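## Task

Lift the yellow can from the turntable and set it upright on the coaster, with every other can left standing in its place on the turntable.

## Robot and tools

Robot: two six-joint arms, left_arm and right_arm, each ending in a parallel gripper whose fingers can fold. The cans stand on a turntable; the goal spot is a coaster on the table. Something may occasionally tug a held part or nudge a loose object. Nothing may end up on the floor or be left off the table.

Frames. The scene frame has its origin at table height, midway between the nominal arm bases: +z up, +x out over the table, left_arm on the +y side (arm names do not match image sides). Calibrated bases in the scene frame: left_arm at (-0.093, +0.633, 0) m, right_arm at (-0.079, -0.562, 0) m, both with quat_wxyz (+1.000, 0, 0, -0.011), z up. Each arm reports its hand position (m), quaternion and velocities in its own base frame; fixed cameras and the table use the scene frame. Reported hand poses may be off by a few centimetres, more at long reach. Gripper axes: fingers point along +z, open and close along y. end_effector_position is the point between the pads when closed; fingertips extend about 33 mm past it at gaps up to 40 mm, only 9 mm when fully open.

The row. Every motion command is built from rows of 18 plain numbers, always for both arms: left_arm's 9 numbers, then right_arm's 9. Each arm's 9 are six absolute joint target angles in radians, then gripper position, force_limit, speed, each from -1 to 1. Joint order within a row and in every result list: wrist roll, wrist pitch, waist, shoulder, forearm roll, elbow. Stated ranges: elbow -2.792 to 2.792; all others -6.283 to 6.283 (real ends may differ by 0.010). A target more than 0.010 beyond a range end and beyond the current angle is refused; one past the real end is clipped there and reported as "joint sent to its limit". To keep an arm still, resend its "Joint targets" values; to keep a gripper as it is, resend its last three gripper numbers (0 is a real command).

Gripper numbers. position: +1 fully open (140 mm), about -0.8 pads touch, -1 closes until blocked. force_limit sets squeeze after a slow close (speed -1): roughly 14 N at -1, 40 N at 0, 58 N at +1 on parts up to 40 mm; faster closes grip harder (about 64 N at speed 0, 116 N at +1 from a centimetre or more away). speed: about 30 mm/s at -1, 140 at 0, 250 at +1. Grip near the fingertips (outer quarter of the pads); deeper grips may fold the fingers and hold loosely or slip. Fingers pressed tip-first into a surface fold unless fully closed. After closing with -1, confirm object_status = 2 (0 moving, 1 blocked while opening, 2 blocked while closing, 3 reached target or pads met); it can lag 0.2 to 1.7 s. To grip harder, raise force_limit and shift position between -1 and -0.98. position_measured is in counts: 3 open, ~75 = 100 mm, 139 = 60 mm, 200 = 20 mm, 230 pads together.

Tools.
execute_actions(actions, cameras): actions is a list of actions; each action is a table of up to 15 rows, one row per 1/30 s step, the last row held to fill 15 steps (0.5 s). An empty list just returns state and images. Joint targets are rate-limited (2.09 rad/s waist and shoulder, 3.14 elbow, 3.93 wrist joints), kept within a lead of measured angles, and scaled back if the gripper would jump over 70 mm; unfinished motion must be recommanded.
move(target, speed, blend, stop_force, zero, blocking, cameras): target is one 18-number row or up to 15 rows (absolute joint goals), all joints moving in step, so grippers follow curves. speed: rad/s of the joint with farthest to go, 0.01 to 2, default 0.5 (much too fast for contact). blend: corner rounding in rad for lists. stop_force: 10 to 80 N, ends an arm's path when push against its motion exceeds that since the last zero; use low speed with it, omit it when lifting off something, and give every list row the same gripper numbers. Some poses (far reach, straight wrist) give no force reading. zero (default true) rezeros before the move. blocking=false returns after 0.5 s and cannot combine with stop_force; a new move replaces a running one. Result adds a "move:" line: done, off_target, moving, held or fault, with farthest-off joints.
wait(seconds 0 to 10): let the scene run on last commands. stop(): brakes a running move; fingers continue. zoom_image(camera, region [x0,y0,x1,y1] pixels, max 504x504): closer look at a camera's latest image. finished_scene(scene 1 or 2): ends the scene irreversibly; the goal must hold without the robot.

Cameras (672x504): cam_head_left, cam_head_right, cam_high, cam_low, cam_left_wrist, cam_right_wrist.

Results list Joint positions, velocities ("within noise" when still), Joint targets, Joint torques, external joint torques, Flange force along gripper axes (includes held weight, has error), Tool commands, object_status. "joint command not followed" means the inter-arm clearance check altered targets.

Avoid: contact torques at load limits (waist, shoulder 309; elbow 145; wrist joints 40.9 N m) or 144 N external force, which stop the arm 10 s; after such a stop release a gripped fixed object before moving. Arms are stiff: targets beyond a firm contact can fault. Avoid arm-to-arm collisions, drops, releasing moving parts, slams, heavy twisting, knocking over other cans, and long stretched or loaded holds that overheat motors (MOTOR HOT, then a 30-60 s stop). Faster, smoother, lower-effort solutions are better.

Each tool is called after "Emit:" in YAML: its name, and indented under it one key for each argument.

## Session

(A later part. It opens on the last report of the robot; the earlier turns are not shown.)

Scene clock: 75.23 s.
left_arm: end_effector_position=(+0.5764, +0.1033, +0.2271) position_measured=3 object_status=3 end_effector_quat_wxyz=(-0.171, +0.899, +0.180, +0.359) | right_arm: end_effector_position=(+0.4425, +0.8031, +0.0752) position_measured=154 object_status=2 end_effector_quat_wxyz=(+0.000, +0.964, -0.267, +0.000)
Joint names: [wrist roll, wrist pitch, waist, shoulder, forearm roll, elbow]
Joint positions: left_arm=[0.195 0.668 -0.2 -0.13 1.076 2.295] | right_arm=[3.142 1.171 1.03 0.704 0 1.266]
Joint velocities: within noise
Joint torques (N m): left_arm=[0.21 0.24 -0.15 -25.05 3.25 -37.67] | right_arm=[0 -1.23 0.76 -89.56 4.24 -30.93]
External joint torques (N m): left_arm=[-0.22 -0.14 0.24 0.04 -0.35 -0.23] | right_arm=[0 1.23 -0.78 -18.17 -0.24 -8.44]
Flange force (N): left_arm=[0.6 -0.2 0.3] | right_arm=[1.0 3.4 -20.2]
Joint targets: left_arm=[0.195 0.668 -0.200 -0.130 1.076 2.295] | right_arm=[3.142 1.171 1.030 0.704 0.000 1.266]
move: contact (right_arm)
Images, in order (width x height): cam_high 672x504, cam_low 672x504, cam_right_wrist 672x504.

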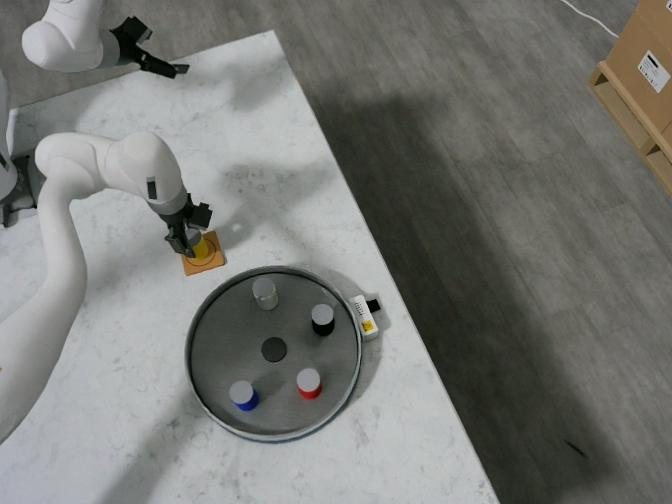

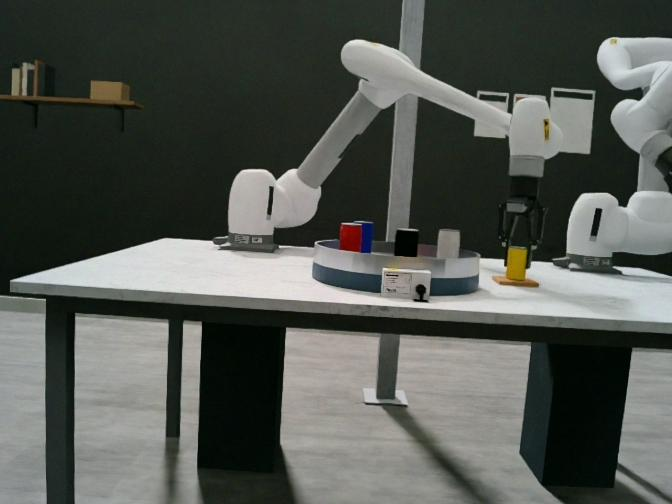

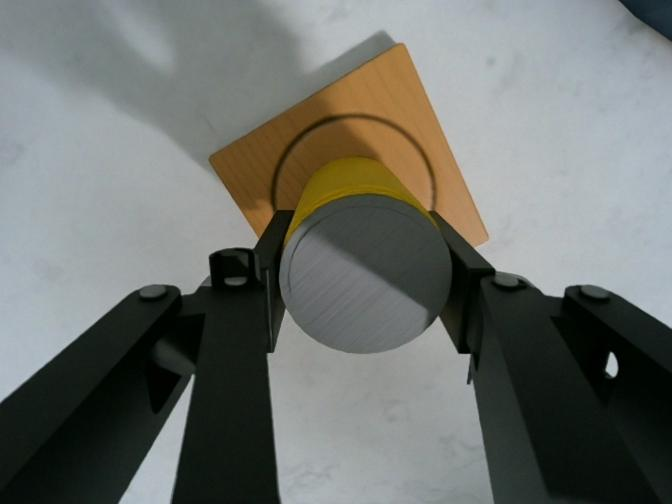

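Emit:
move:
  target:
    - [0.195,0.668,-0.2,-0.13,1.076,2.295,1,1,1,3.142,1.171,1.030,0.704,0,1.266,0.3,0,-1]
    - [0.195,0.668,-0.2,-0.13,1.076,2.295,1,1,1,3.1416,1.4393,1.0296,0.6234,0,1.0789,0.3,0,-1]
  speed: 0.2
  cameras: ["cam_high","cam_low","cam_right_wrist"]

Emit:
zoom_image:
  camera: "cam_high"
  region: [140, 180, 260, 300]

Scene clock: 78.97 s.
left_arm: end_effector_position=(+0.5764, +0.1033, +0.2271) position_measured=3 object_status=3 end_effector_quat_wxyz=(-0.171, +0.899, +0.180, +0.359) | right_arm: end_effector_position=(+0.4424, +0.8030, +0.2501) position_measured=91 object_status=3 end_effector_quat_wxyz=(+0.000, +0.964, -0.267, +0.000)
Joint names: [wrist roll, wrist pitch, waist, shoulder, forearm roll, elbow]
Joint positions: left_arm=[0.195 0.668 -0.2 -0.13 1.076 2.295] | right_arm=[3.142 1.439 1.03 0.623 0 1.079]
Joint velocities: within noise
Joint torques (N m): left_arm=[0.23 0.24 -0.14 -24.77 3.28 -37.61] | right_arm=[0.04 0.25 0.48 -103 4.39 -41.02]
External joint torques (N m): left_arm=[-0.24 -0.15 0.15 0.1 -0.38 -0.31] | right_arm=[-0.04 -0.26 -0.54 -0.62 -0.1 -1.28]
Flange force (N): left_arm=[0.7 0.1 0.3] | right_arm=[0.5 -2.4 -1.5]
Joint targets: left_arm=[0.195 0.668 -0.200 -0.130 1.076 2.295] | right_arm=[3.142 1.439 1.030 0.623 0.000 1.079]
move: done
Images, in order (width x height): cam_high 672x504, cam_low 672x504, cam_right_wrist 672x504.

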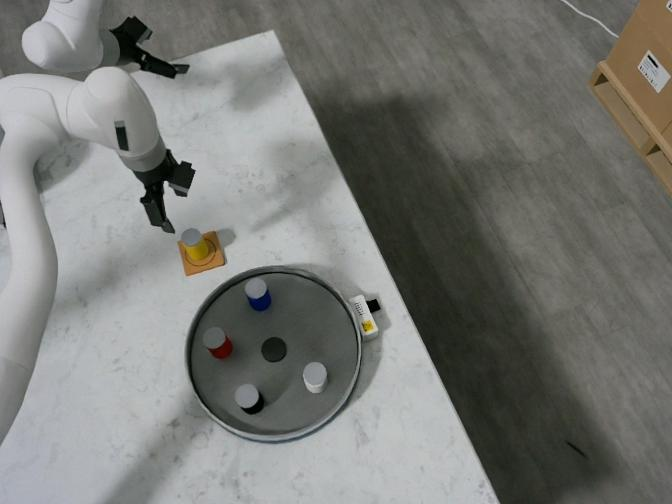

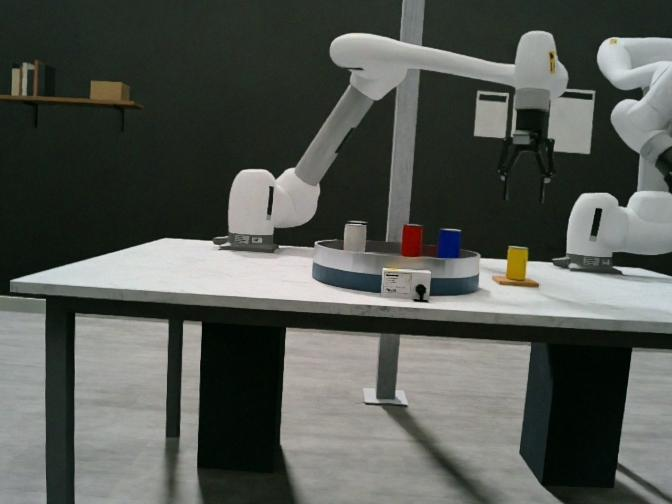

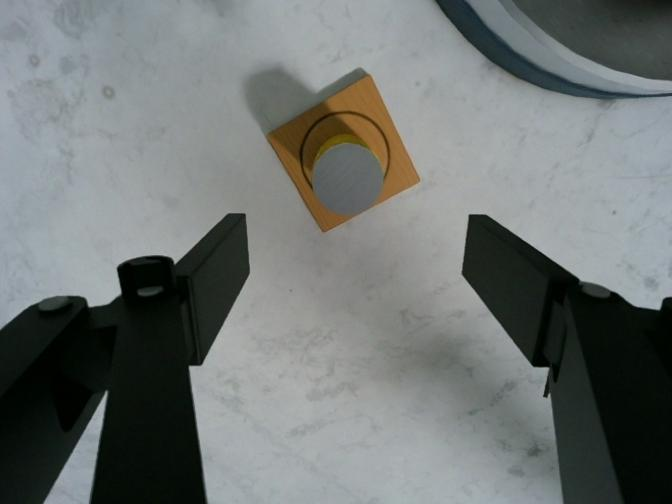

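Scaled by 4.200.

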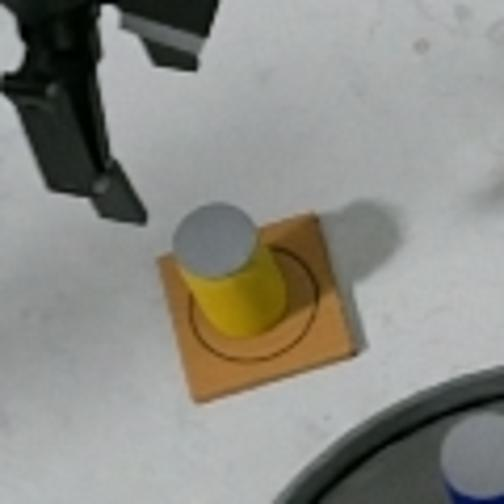

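Standing within the circle.

Emit:
finished_scene:
  scene: 1

The scene is finished: the task was done.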